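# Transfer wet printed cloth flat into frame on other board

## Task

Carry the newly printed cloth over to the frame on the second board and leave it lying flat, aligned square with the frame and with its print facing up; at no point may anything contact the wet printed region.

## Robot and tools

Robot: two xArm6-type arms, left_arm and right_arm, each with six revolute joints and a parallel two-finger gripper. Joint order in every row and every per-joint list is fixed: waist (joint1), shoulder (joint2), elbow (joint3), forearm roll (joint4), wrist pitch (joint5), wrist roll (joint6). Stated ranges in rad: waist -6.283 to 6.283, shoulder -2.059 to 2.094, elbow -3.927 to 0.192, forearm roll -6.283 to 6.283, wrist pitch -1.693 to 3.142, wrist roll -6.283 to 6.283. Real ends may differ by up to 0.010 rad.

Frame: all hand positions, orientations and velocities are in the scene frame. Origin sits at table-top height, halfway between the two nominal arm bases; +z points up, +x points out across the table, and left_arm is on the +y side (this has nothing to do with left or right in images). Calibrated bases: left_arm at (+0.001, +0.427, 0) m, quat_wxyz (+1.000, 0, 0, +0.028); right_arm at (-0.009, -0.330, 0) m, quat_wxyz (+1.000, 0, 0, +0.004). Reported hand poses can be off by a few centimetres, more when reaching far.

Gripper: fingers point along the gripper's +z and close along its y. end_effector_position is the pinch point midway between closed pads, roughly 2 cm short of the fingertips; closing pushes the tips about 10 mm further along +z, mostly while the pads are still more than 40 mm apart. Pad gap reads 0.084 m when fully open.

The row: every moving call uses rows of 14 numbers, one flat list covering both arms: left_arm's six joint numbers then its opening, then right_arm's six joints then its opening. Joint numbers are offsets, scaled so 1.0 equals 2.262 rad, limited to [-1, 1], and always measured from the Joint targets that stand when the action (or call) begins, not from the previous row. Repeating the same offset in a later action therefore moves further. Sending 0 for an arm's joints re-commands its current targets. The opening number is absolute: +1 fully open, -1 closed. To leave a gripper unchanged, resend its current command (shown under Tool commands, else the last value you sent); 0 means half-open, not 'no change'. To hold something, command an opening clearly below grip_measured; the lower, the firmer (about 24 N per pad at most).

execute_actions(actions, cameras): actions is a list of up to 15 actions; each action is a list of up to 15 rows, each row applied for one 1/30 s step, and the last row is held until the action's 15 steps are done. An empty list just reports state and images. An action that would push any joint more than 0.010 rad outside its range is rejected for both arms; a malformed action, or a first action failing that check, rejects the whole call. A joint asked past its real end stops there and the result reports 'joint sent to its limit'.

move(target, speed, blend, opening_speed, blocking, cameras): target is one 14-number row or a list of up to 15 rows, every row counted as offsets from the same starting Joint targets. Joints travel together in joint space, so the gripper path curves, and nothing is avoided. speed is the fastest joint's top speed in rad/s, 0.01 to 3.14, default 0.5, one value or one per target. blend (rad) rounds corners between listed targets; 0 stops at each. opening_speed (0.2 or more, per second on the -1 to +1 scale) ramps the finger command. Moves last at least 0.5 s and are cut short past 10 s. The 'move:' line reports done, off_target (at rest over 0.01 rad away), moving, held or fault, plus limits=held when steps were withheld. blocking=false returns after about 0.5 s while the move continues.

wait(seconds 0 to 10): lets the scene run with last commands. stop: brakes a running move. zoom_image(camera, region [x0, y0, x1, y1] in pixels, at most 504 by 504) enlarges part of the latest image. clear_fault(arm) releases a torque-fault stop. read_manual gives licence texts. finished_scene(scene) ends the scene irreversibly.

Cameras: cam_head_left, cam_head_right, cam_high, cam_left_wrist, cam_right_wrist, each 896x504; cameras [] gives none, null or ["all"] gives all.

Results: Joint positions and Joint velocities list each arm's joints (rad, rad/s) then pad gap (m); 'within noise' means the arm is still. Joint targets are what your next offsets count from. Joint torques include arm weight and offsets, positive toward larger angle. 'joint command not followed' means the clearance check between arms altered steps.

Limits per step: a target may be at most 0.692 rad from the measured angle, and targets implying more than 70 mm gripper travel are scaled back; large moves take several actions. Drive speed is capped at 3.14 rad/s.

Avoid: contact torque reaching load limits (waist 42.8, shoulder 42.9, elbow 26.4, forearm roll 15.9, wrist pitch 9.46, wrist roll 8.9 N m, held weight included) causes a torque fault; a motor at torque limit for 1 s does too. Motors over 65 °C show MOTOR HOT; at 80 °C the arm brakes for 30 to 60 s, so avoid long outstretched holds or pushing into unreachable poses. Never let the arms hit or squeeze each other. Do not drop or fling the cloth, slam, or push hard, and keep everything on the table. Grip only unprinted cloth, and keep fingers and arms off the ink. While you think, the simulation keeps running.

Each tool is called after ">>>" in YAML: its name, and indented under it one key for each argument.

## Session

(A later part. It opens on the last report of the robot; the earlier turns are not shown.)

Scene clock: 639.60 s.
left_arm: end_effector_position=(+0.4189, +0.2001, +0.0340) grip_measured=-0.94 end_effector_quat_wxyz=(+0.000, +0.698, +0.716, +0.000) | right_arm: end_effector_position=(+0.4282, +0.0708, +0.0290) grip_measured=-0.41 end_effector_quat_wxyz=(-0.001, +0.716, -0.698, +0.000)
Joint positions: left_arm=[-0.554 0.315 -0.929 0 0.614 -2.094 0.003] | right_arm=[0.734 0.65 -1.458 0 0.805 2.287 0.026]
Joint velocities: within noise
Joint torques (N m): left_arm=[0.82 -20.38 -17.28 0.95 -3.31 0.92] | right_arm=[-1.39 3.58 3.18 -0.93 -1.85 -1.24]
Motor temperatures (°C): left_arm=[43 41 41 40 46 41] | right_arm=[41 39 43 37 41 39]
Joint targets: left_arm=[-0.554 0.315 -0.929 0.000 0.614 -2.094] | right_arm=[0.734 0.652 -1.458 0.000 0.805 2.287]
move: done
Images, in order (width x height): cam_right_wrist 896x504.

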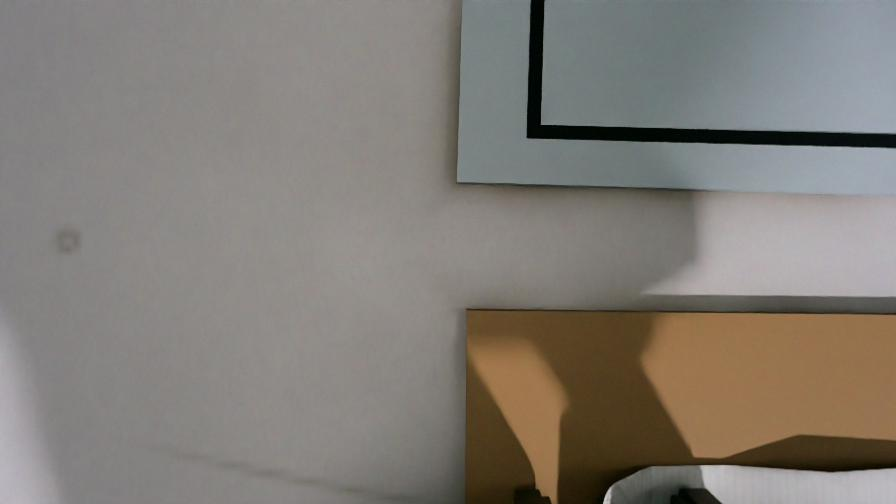

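>>> move:
  target: [0, 0, 0, 0, 0, 0, -1.0, 0, -0.00122, -0.00011, 0, 0.00133, 0, -0.4]
  speed: 0.05
  cameras: ["cam_right_wrist"]

>>> zoom_image:
  camera: "cam_right_wrist"
  region: [420, 290, 742, 504]

Scene clock: 646.83 s.
left_arm: end_effector_position=(+0.4189, +0.2001, +0.0340) grip_measured=-0.94 end_effector_quat_wxyz=(+0.000, +0.698, +0.716, +0.000) | right_arm: end_effector_position=(+0.4278, +0.0704, +0.0292) grip_measured=-0.41 end_effector_quat_wxyz=(+0.000, +0.716, -0.698, +0.000)
Joint positions: left_arm=[-0.554 0.315 -0.929 0 0.614 -2.094 0.003] | right_arm=[0.734 0.649 -1.458 0 0.808 2.287 0.026]
Joint velocities: within noise
Joint torques (N m): left_arm=[0.84 -20.79 -17.27 1.08 -2.89 0.96] | right_arm=[-0.71 -6.45 -2.63 -0.89 0.51 -1.32]
Motor temperatures (°C): left_arm=[43 41 42 40 46 41] | right_arm=[41 39 42 37 41 39]
Joint targets: left_arm=[-0.554 0.315 -0.929 0.000 0.614 -2.094] | right_arm=[0.734 0.650 -1.458 0.000 0.808 2.287]
move: done
Images, in order (width x height): cam_right_wrist 896x504.

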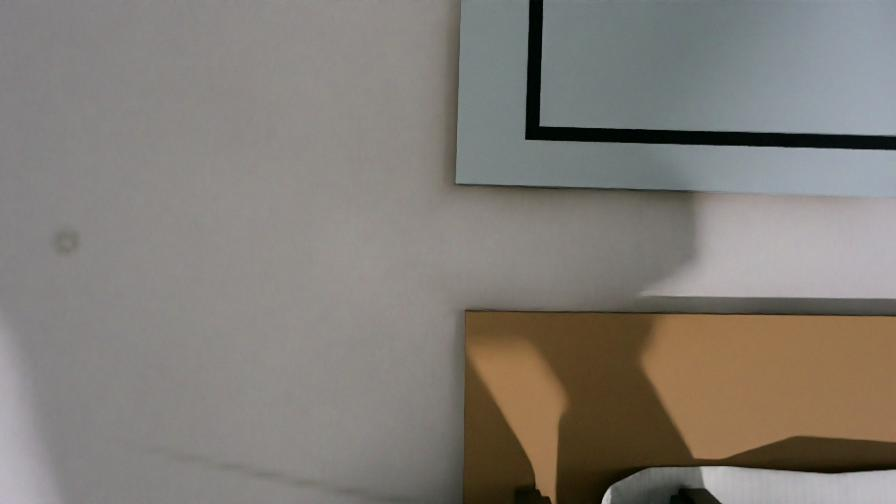

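Scaled by 1.565 from the camera's 896x504 image, which has a finer 1280x720 frame.

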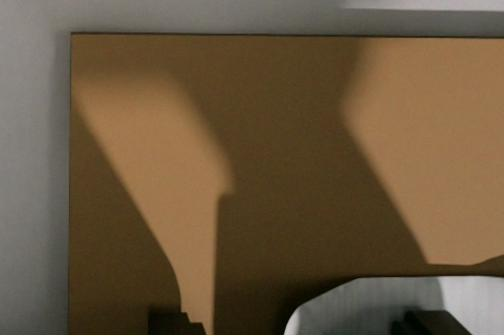

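>>> execute_actions:
  actions: []
  cameras: ["cam_head_right", "cam_high", "cam_head_left"]

>>> zoom_image:
  camera: "cam_head_right"
  region: [420, 250, 520, 310]

>>> zoom_image:
  camera: "cam_head_left"
  region: [400, 250, 500, 310]

>>> zoom_image:
  camera: "cam_high"
  region: [440, 170, 540, 230]

Scene clock: 652.27 s.
left_arm: end_effector_position=(+0.4189, +0.2001, +0.0340) grip_measured=-0.94 end_effector_quat_wxyz=(+0.000, +0.698, +0.716, +0.000) | right_arm: end_effector_position=(+0.4278, +0.0704, +0.0292) grip_measured=-0.41 end_effector_quat_wxyz=(+0.000, +0.716, -0.698, +0.000)
Joint positions: left_arm=[-0.554 0.315 -0.929 0 0.614 -2.094 0.003] | right_arm=[0.734 0.649 -1.458 0 0.808 2.287 0.026]
Joint velocities: within noise
Joint torques (N m): left_arm=[0.65 -21.51 -17.29 0.92 -2.7 0.96] | right_arm=[-0.21 -6.47 -2.45 -0.84 0.28 -1.28]
Motor temperatures (°C): left_arm=[43 41 42 40 45 41] | right_arm=[41 38 42 37 41 39]
Joint targets: left_arm=[-0.554 0.315 -0.929 0.000 0.614 -2.094] | right_arm=[0.734 0.650 -1.458 0.000 0.808 2.287]
Tool commands: left_gripper/opening=-1.0 right_gripper/opening=-0.4
Images, in order (width x height): cam_head_left 896x504, cam_head_right 896x504, cam_high 896x504.

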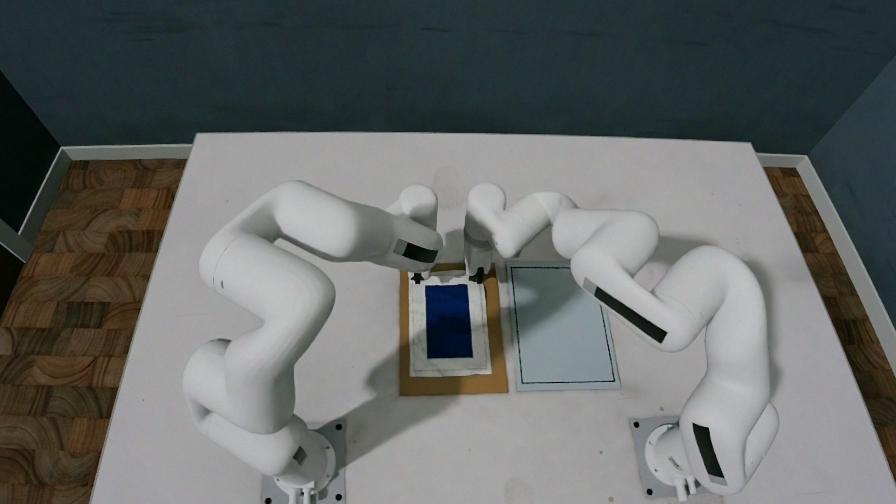

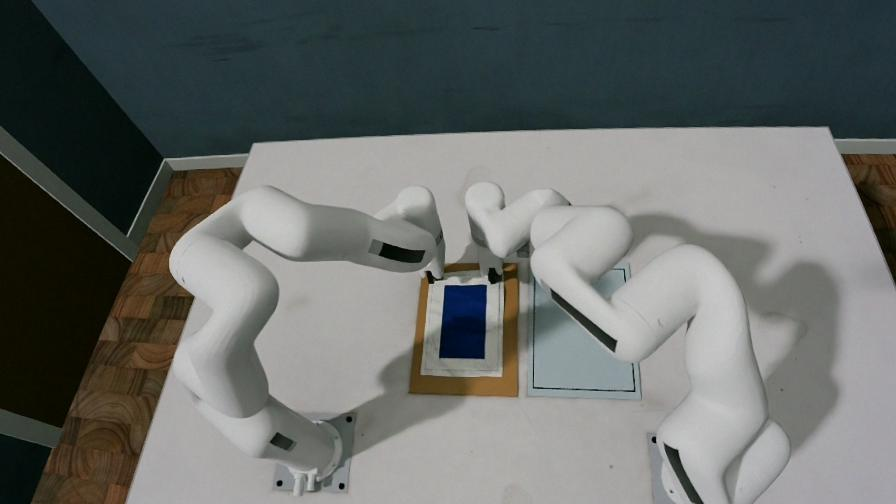

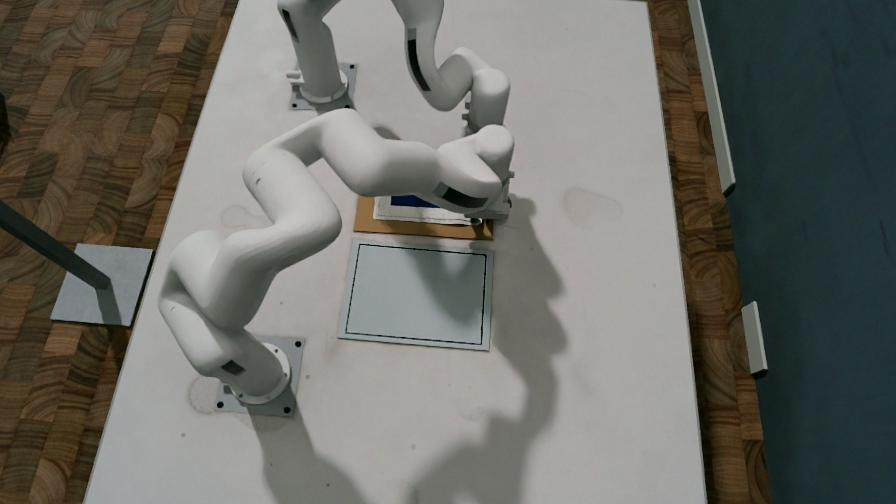

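Scaled by 5.040 from the camera's 896x504 image, which has a finer 1280x720 frame.

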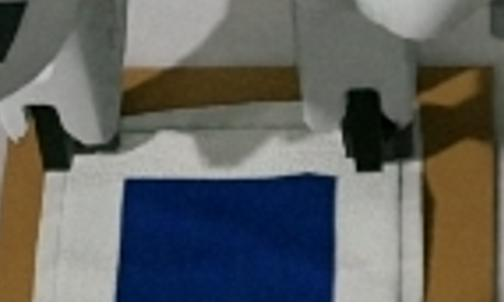

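Scaled by 5.040 from the camera's 896x504 image, which has a finer 1280x720 frame.

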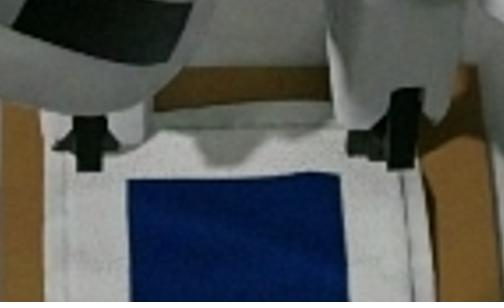

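Scaled by 5.040 from the camera's 896x504 image, which has a finer 1280x720 frame.

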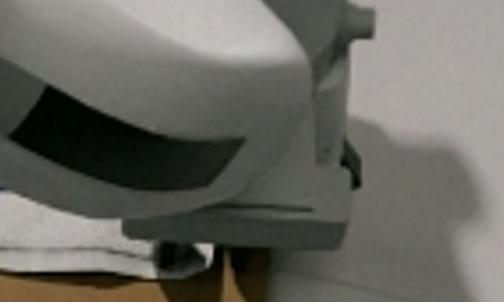

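>>> move:
  target: [0, 0, 0, 0, 0, 0, -1.0, 0, 0, 0, 0, 0, 0, -0.75]
  speed: 0.05
  opening_speed: 0.3
  cameras: ["cam_right_wrist", "cam_head_left", "cam_head_right"]

>>> zoom_image:
  camera: "cam_right_wrist"
  region: [480, 344, 732, 504]

>>> zoom_image:
  camera: "cam_head_right"
  region: [420, 250, 520, 310]

Scene clock: 667.27 s.
left_arm: end_effector_position=(+0.4189, +0.2001, +0.0340) grip_measured=-0.94 end_effector_quat_wxyz=(+0.000, +0.698, +0.716, +0.000) | right_arm: end_effector_position=(+0.4278, +0.0705, +0.0294) grip_measured=-0.76 end_effector_quat_wxyz=(+0.000, +0.716, -0.698, +0.000)
Joint positions: left_arm=[-0.554 0.315 -0.929 0 0.614 -2.094 0.003] | right_arm=[0.734 0.649 -1.458 0 0.808 2.287 0.011]
Joint velocities: within noise
Joint torques (N m): left_arm=[0.26 -22.1 -17.31 0.97 -2.2 0.86] | right_arm=[-2.5 -5.19 -3.86 -0.83 -3.32 -0.95]
Motor temperatures (°C): left_arm=[43 41 42 40 45 41] | right_arm=[41 38 41 37 41 39]
Joint targets: left_arm=[-0.554 0.315 -0.929 0.000 0.614 -2.094] | right_arm=[0.734 0.650 -1.458 0.000 0.808 2.287]
move: done
Images, in order (width x height): cam_head_left 896x504, cam_head_right 896x504, cam_right_wrist 896x504.

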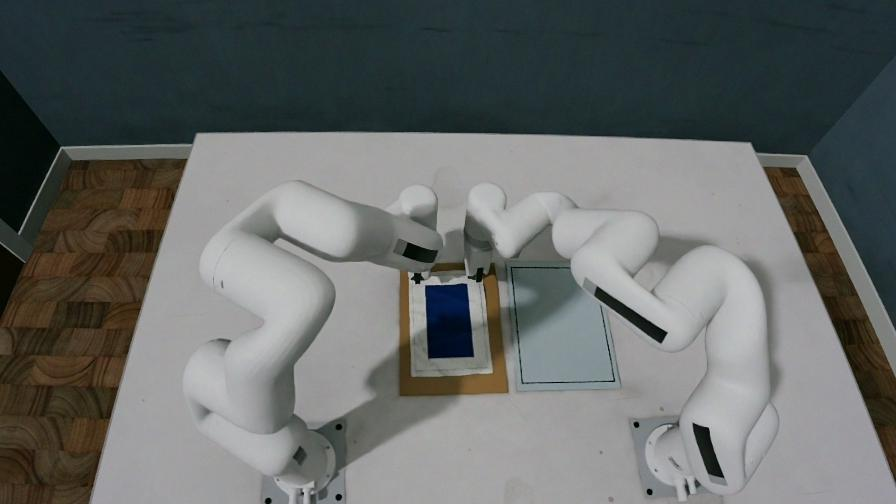

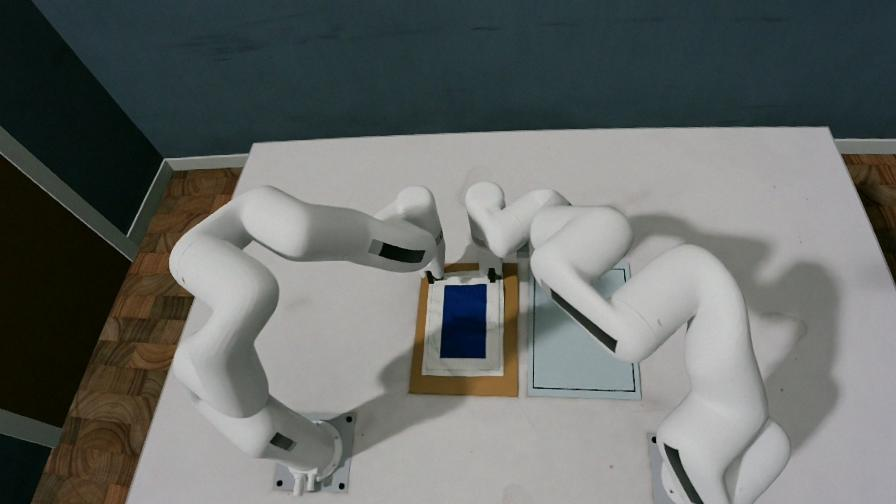

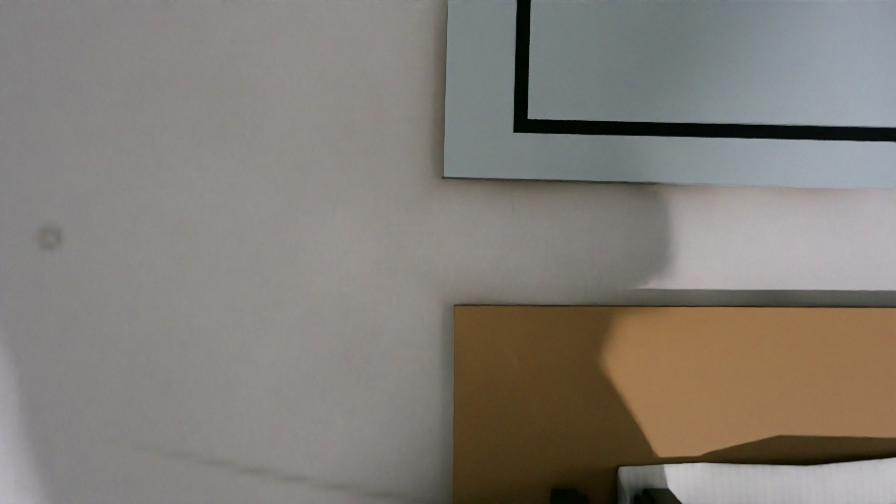

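Scaled by 2.000 from the camera's 896x504 image, which has a finer 1280x720 frame.

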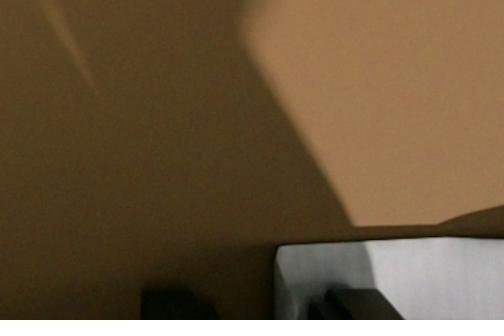

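Scaled by 5.040 from the camera's 896x504 image, which has a finer 1280x720 frame.

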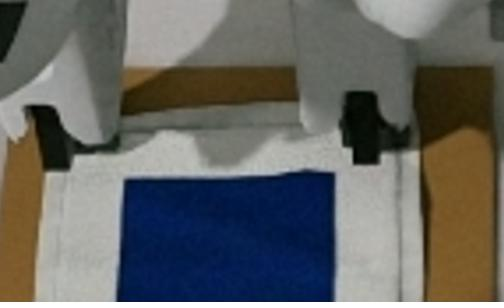

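>>> move:
  target: [0, 0, 0, 0, 0, 0, -1.0, 0, 0, 0, 0, 0, 0, -1.0]
  speed: 0.05
  opening_speed: 0.3
  cameras: ["cam_right_wrist", "cam_head_left", "cam_head_right", "cam_high"]

>>> zoom_image:
  camera: "cam_right_wrist"
  region: [480, 344, 732, 504]

>>> zoom_image:
  camera: "cam_head_right"
  region: [420, 250, 520, 310]

>>> zoom_image:
  camera: "cam_high"
  region: [440, 170, 540, 230]

Scene clock: 678.80 s.
left_arm: end_effector_position=(+0.4189, +0.2001, +0.0340) grip_measured=-0.94 end_effector_quat_wxyz=(+0.000, +0.698, +0.716, +0.000) | right_arm: end_effector_position=(+0.4279, +0.0705, +0.0294) grip_measured=-0.93 end_effector_quat_wxyz=(+0.000, +0.716, -0.698, +0.000)
Joint positions: left_arm=[-0.554 0.315 -0.929 0 0.614 -2.094 0.003] | right_arm=[0.734 0.649 -1.458 0 0.808 2.287 0.003]
Joint velocities: within noise
Joint torques (N m): left_arm=[0.06 -22.7 -17.34 1.03 -1.8 0.81] | right_arm=[-5.65 -5.2 -6.84 -0.88 -1.22 0.31]
Motor temperatures (°C): left_arm=[43 41 42 40 45 41] | right_arm=[41 38 41 37 41 39]
Joint targets: left_arm=[-0.554 0.315 -0.929 0.000 0.614 -2.094] | right_arm=[0.734 0.650 -1.458 0.000 0.808 2.287]
move: done
Images, in order (width x height): cam_head_left 896x504, cam_head_right 896x504, cam_high 896x504, cam_right_wrist 896x504.

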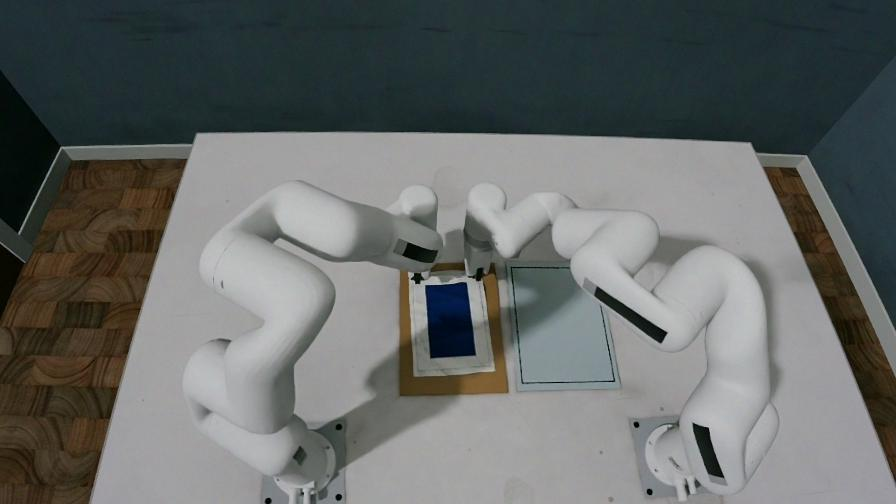

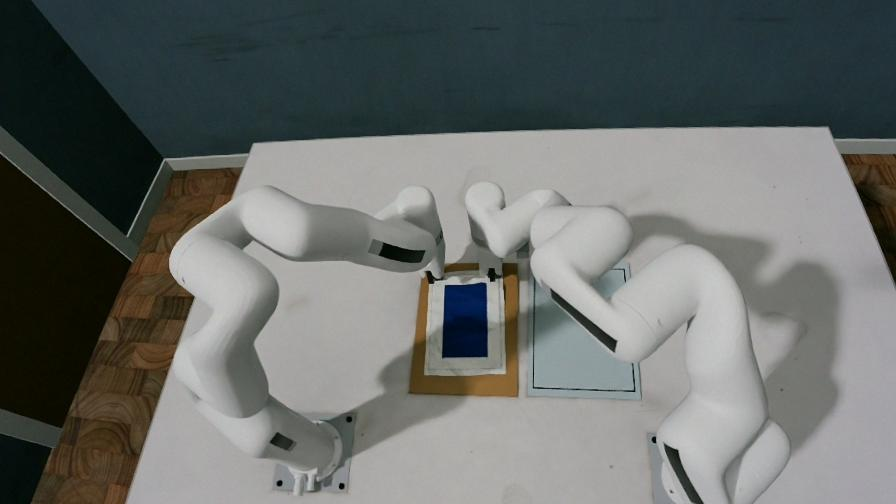

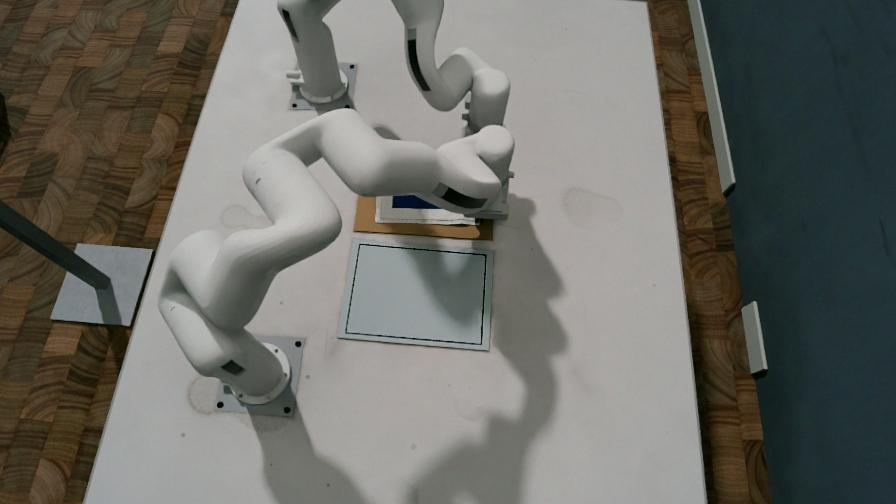

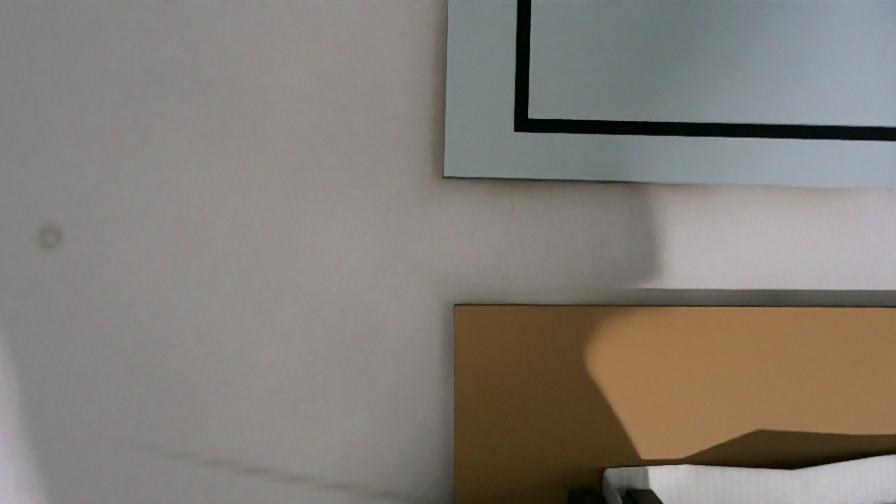

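Scaled by 2.000 from the camera's 896x504 image, which has a finer 1280x720 frame.

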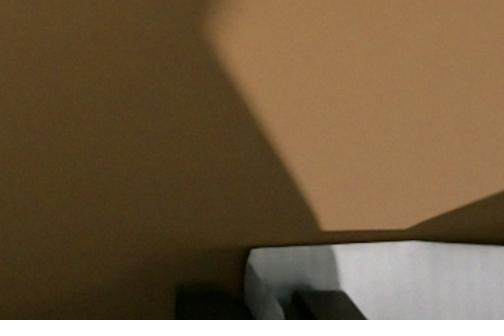

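Scaled by 5.040 from the camera's 896x504 image, which has a finer 1280x720 frame.

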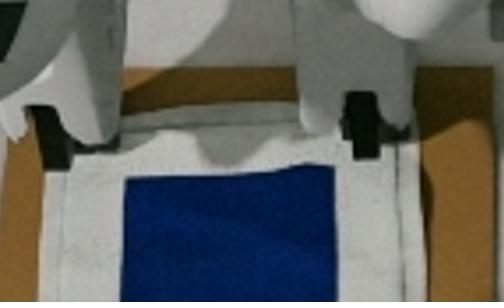

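Scaled by 5.040 from the camera's 896x504 image, which has a finer 1280x720 frame.

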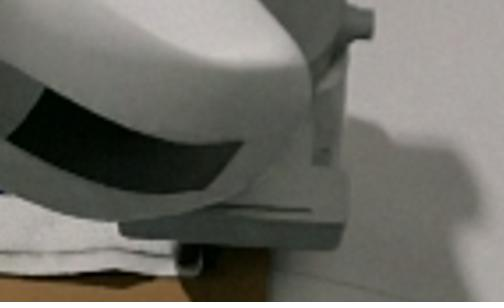

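>>> move:
  target: [0, -0.0303, -0.0044, 0, 0.0347, 0, -1.0, 0, -0.0224, -0.0062, 0, 0.0287, 0, -1.0]
  speed: 0.08

>>> zoom_image:
  camera: "cam_head_left"
  region: [390, 250, 510, 400]

>>> zoom_image:
  camera: "cam_right_wrist"
  region: [480, 344, 732, 504]

>>> zoom_image:
  camera: "cam_left_wrist"
  region: [420, 360, 672, 504]

Scene clock: 772.37 s.
left_arm: end_effector_position=(+0.4188, +0.2002, +0.0641) grip_measured=-0.94 end_effector_quat_wxyz=(+0.000, +0.698, +0.716, +0.000) | right_arm: end_effector_position=(+0.4284, +0.0710, +0.0596) grip_measured=-0.93 end_effector_quat_wxyz=(+0.000, +0.716, -0.698, +0.000)
Joint positions: left_arm=[-0.554 0.247 -0.939 0 0.692 -2.094 0.003] | right_arm=[0.734 0.599 -1.472 0 0.873 2.287 0.003]
Joint velocities: within noise
Joint torques (N m): left_arm=[-0.49 -30.93 -20.26 0.81 0.7 0.85] | right_arm=[2.74 -35.85 -23.61 -0.62 -0.01 1.28]
Motor temperatures (°C): left_arm=[43 42 42 40 45 41] | right_arm=[41 38 41 37 40 39]
Joint targets: left_arm=[-0.554 0.247 -0.939 0.000 0.692 -2.094] | right_arm=[0.734 0.599 -1.472 0.000 0.873 2.287]
move: done

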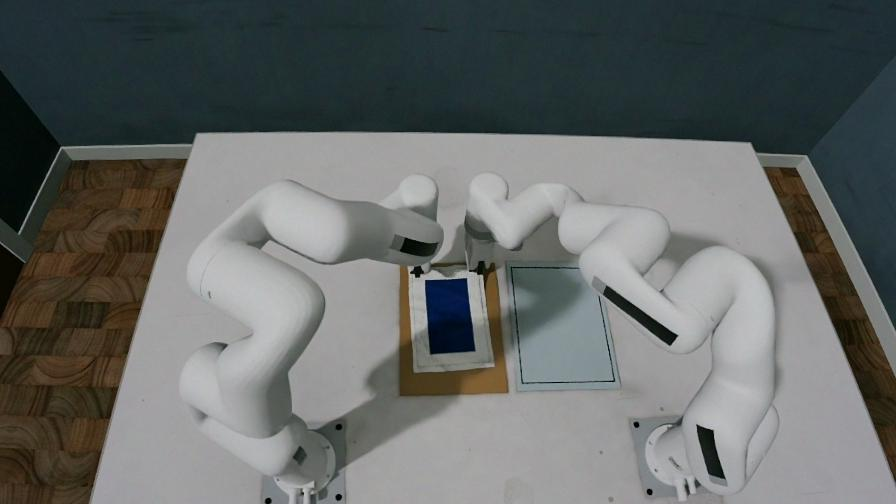

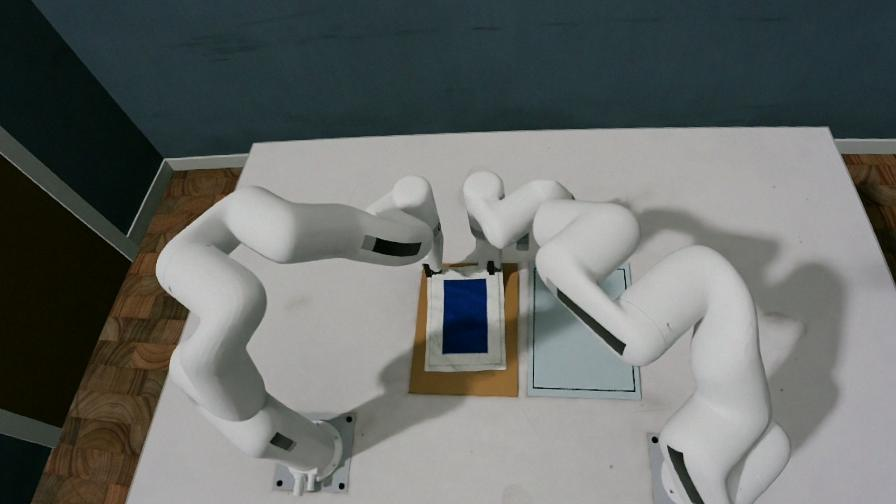

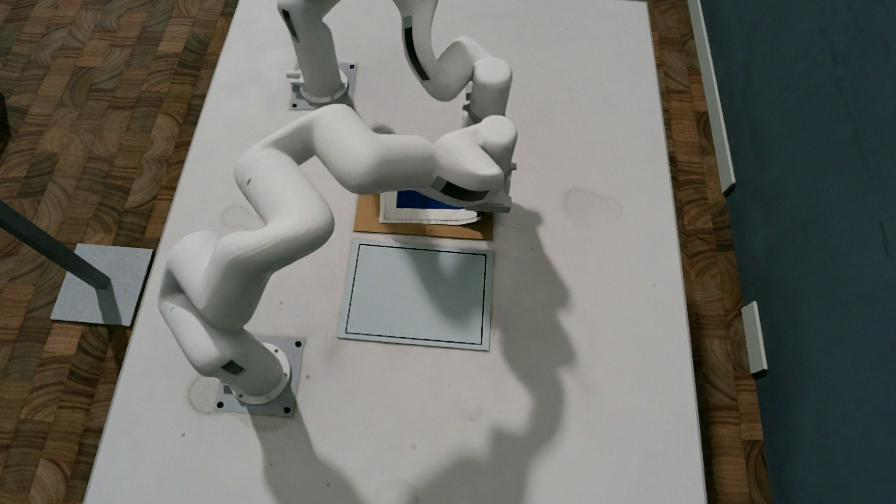

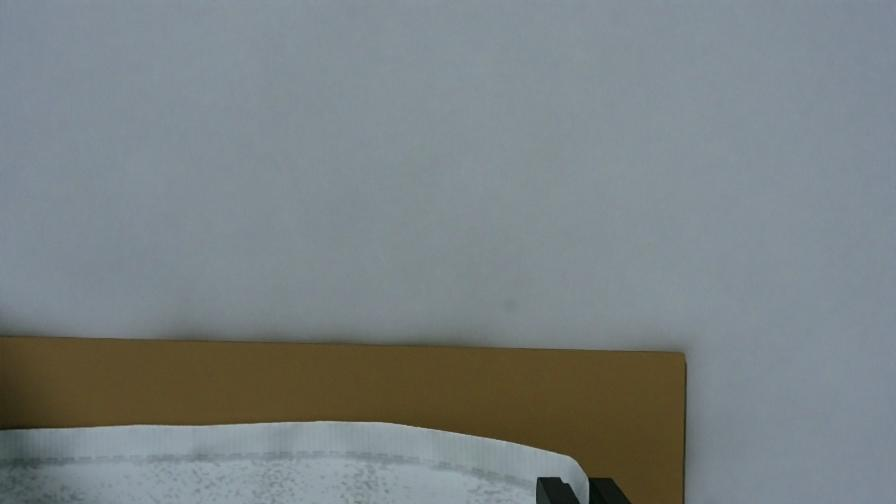

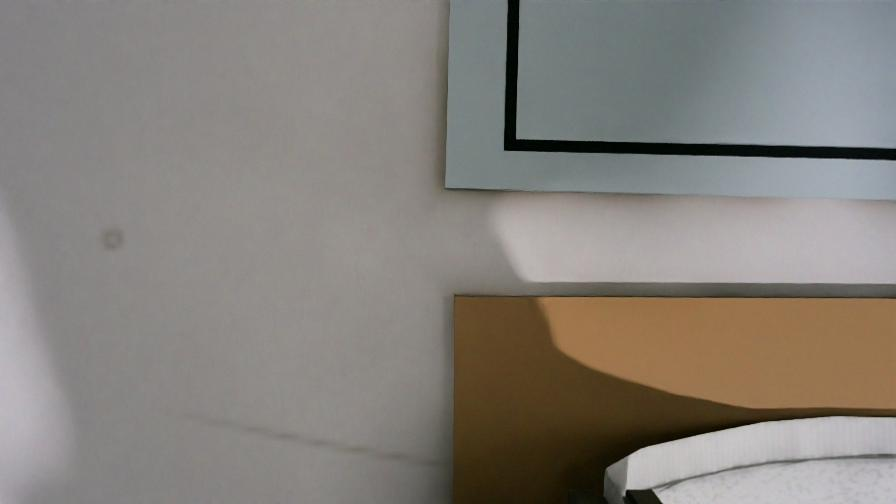

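Scaled by 3.360 from the camera's 896x504 image, which has a finer 1280x720 frame.

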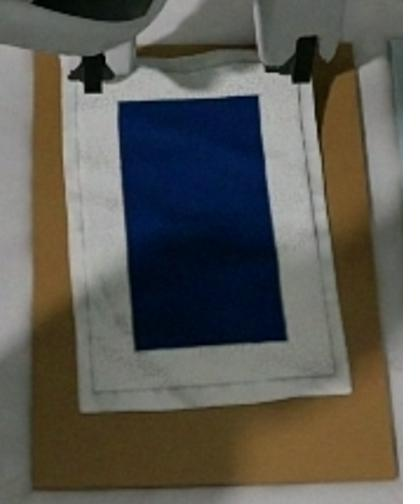

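Scaled by 2.000 from the camera's 896x504 image, which has a finer 1280x720 frame.

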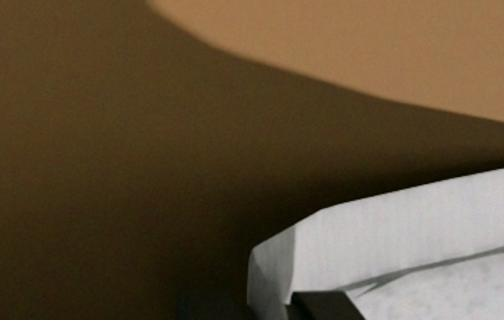

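Scaled by 2.000 from the camera's 896x504 image, which has a finer 1280x720 frame.

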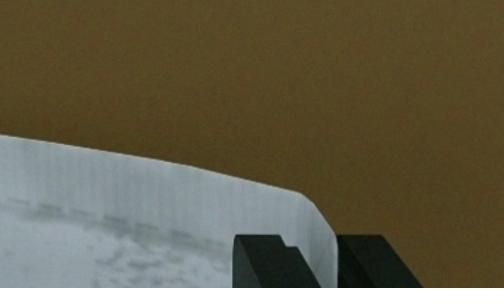

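>>> move:
  target: [-0.01923, -0.1179, 0.02427, 0, 0.09363, -0.01923, -1.0, 0.02149, -0.09752, 0.02829, 0, 0.06923, 0.02126, -1.0]
  speed: 0.12

>>> zoom_image:
  camera: "cam_head_left"
  region: [390, 230, 530, 400]

>>> zoom_image:
  camera: "cam_high"
  region: [350, 130, 530, 250]

Scene clock: 843.17 s.
left_arm: end_effector_position=(+0.3788, +0.2001, +0.1500) grip_measured=-0.94 end_effector_quat_wxyz=(+0.000, +0.698, +0.716, +0.000) | right_arm: end_effector_position=(+0.3884, +0.0715, +0.1500) grip_measured=-0.93 end_effector_quat_wxyz=(+0.000, +0.716, -0.698, +0.000)
Joint positions: left_arm=[-0.597 -0.02 -0.884 0 0.904 -2.137 0.003] | right_arm=[0.783 0.378 -1.408 0 1.029 2.335 0.003]
Joint velocities: within noise
Joint torques (N m): left_arm=[-5.09 -26.85 -15.78 0.9 0.78 -1.25] | right_arm=[2.86 -33.19 -19.3 -0.63 -0.01 1.29]
Motor temperatures (°C): left_arm=[43 42 42 40 45 41] | right_arm=[41 39 43 37 40 39]
Joint targets: left_arm=[-0.597 -0.020 -0.884 0.000 0.904 -2.137] | right_arm=[0.783 0.378 -1.408 0.000 1.029 2.335]
move: done

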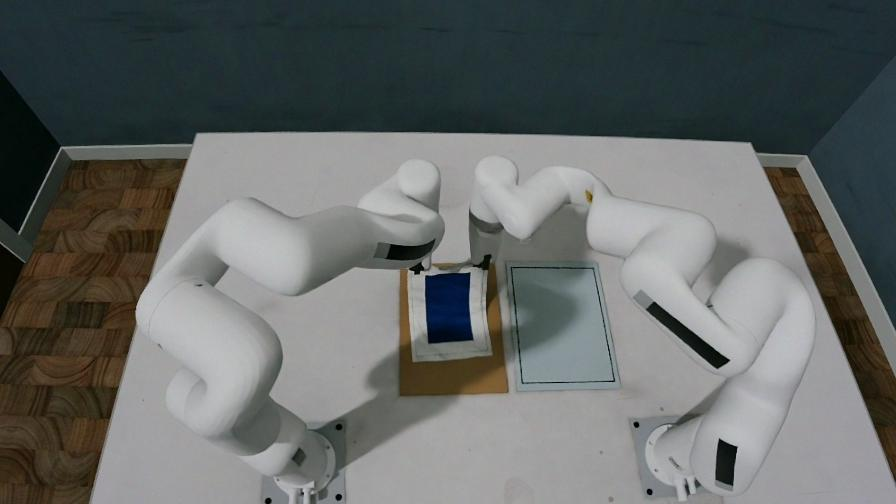

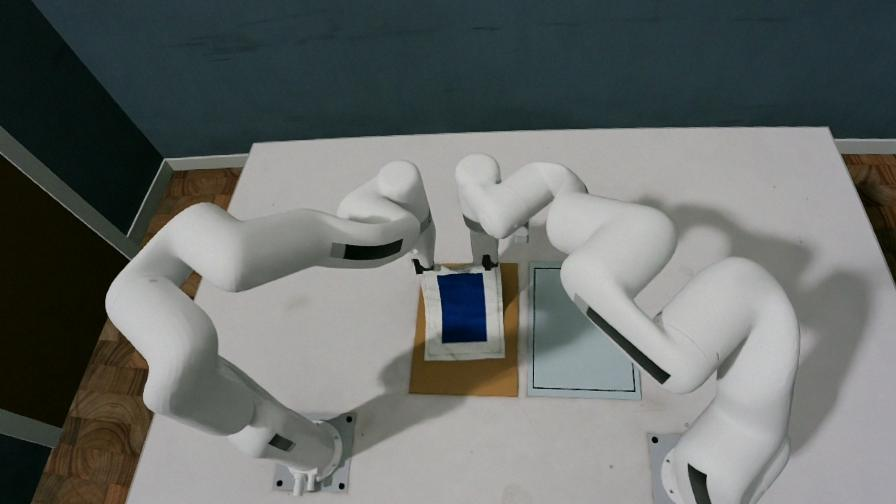

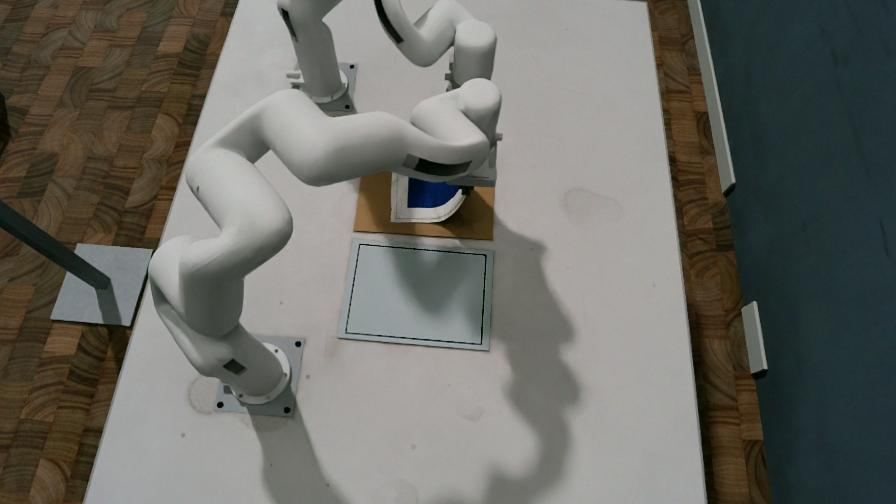

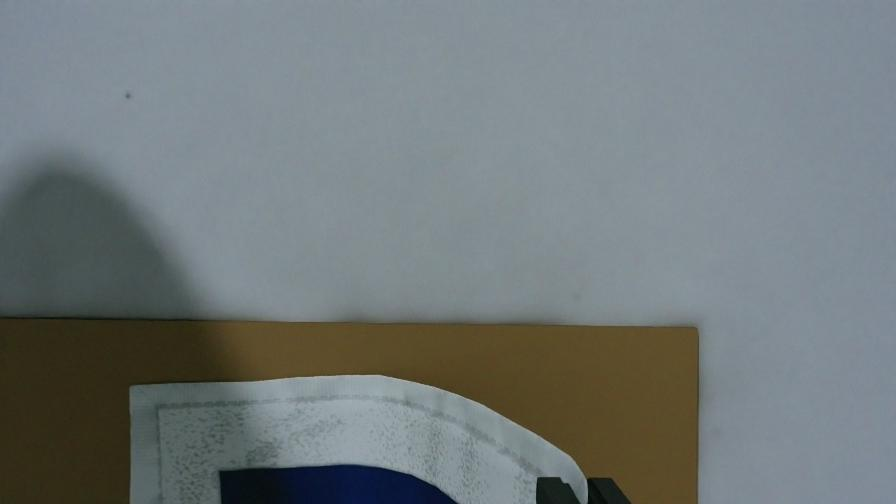

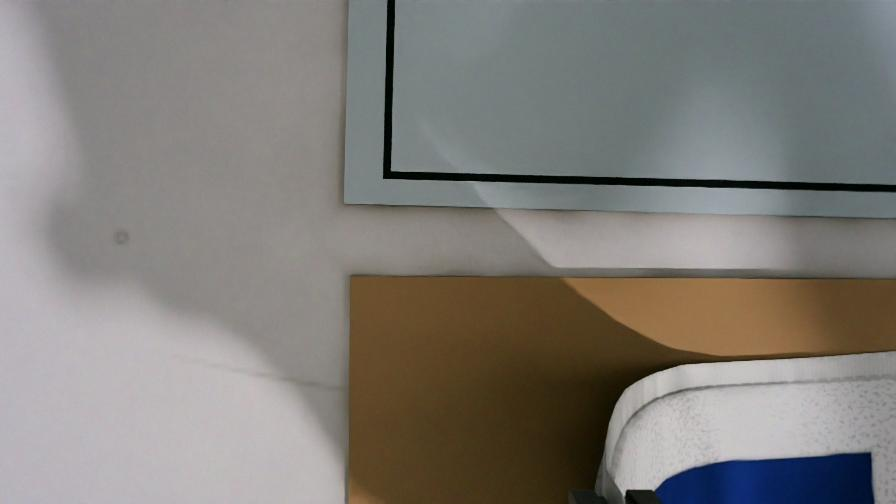

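Scaled by 2.965 from the camera's 896x504 image, which has a finer 1280x720 frame.

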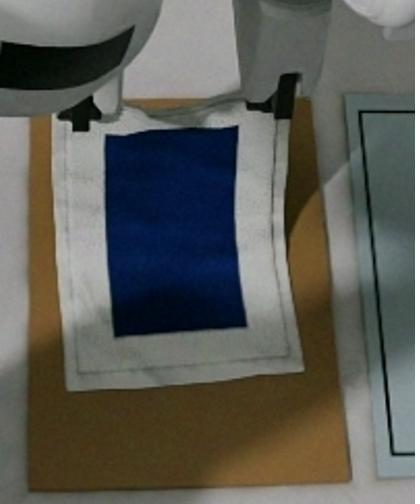

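Scaled by 2.800 from the camera's 896x504 image, which has a finer 1280x720 frame.

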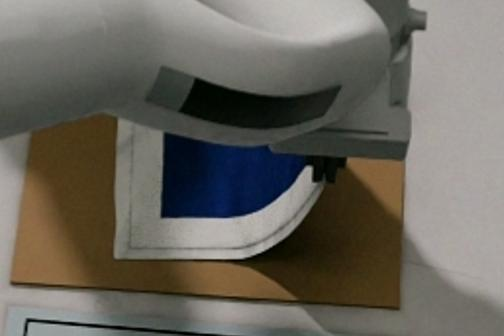

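>>> move:
  target:
    - [-0.02237, -0.09483, -0.01976, 0, 0.11459, -0.02237, -1.0, 0.02343, -0.07325, -0.01428, 0, 0.08753, 0.02343, -1.0]
    - [-0.04867, -0.15416, -0.04213, 0, 0.19629, -0.04867, -1.0, 0.04929, -0.11914, -0.0313, 0, 0.15044, 0.04929, -1.0]
  speed: 0.15
  blend: 0.05

>>> zoom_image:
  camera: "cam_high"
  region: [330, 120, 510, 240]

Scene clock: 857.10 s.
left_arm: end_effector_position=(+0.2988, +0.2002, +0.3000) grip_measured=-0.94 end_effector_quat_wxyz=(+0.000, +0.698, +0.716, +0.000) | right_arm: end_effector_position=(+0.3084, +0.0715, +0.3000) grip_measured=-0.93 end_effector_quat_wxyz=(+0.000, +0.716, -0.698, +0.000)
Joint positions: left_arm=[-0.707 -0.369 -0.979 0 1.348 -2.247 0.003] | right_arm=[0.894 0.109 -1.479 0 1.37 2.446 0.003]
Joint velocities: within noise
Joint torques (N m): left_arm=[-5.08 -20 -23.61 0.89 0.77 -1.22] | right_arm=[2.82 -28.19 -25.41 -0.53 -0.06 1.25]
Motor temperatures (°C): left_arm=[43 42 42 40 45 41] | right_arm=[41 39 43 37 40 39]
Joint targets: left_arm=[-0.707 -0.369 -0.979 0.000 1.348 -2.247] | right_arm=[0.894 0.109 -1.479 0.000 1.370 2.446]
move: done

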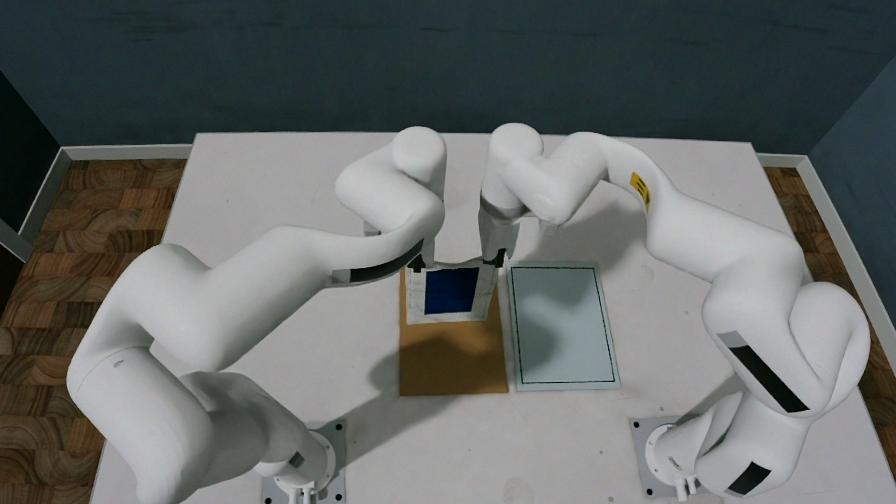

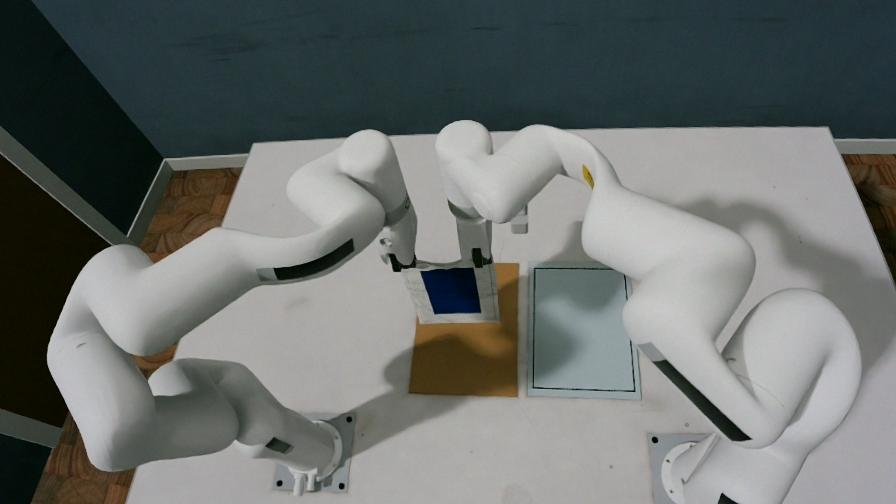

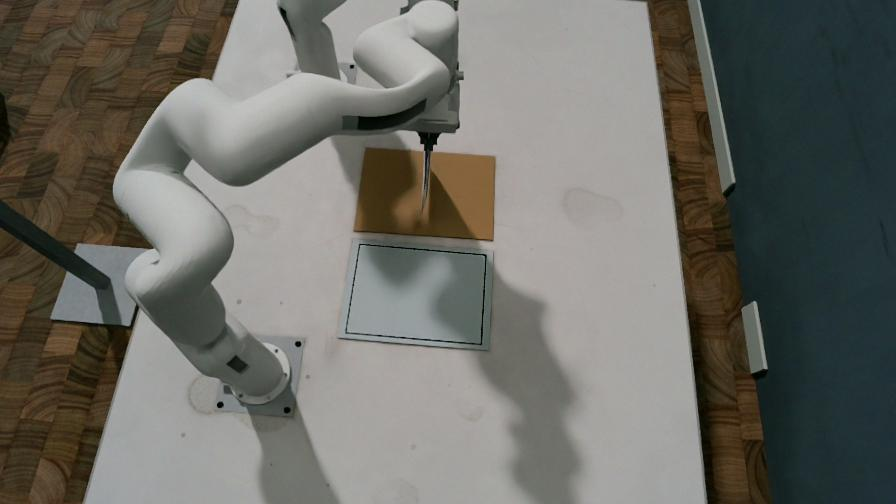

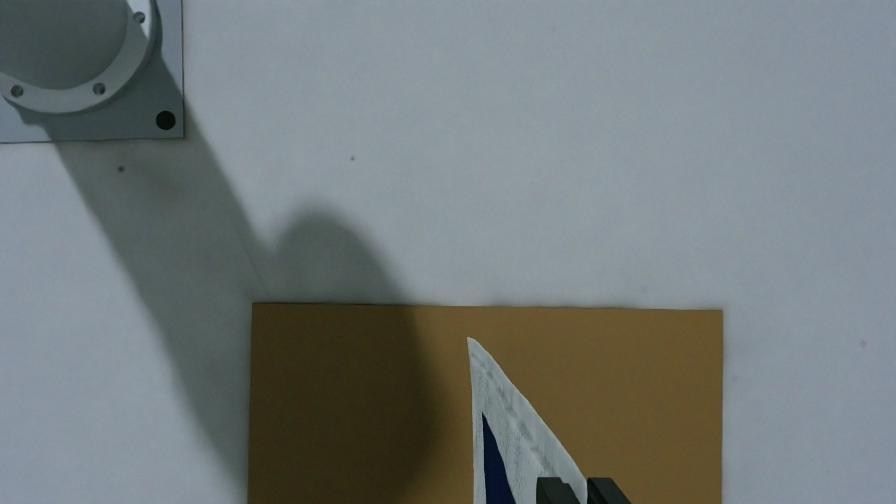

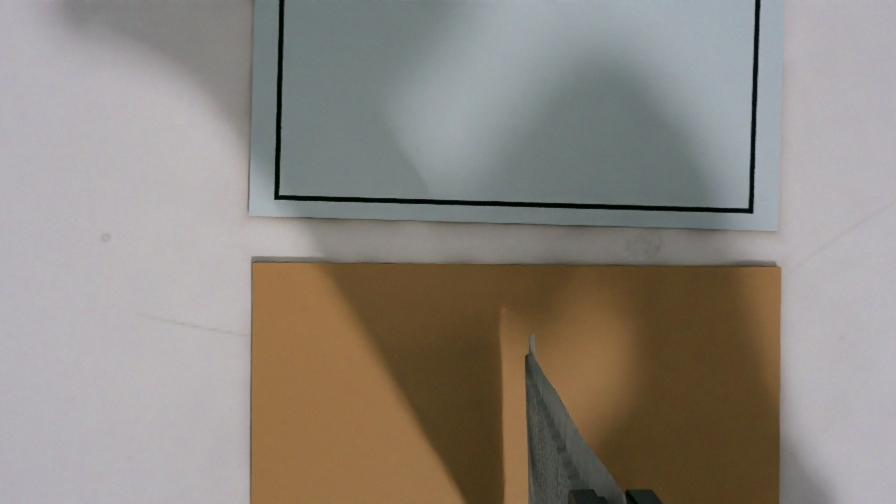

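Scaled by 2.800 from the camera's 896x504 image, which has a finer 1280x720 frame.

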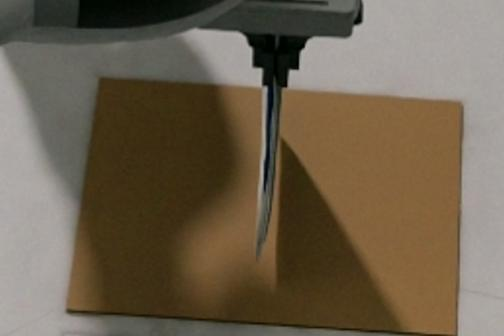

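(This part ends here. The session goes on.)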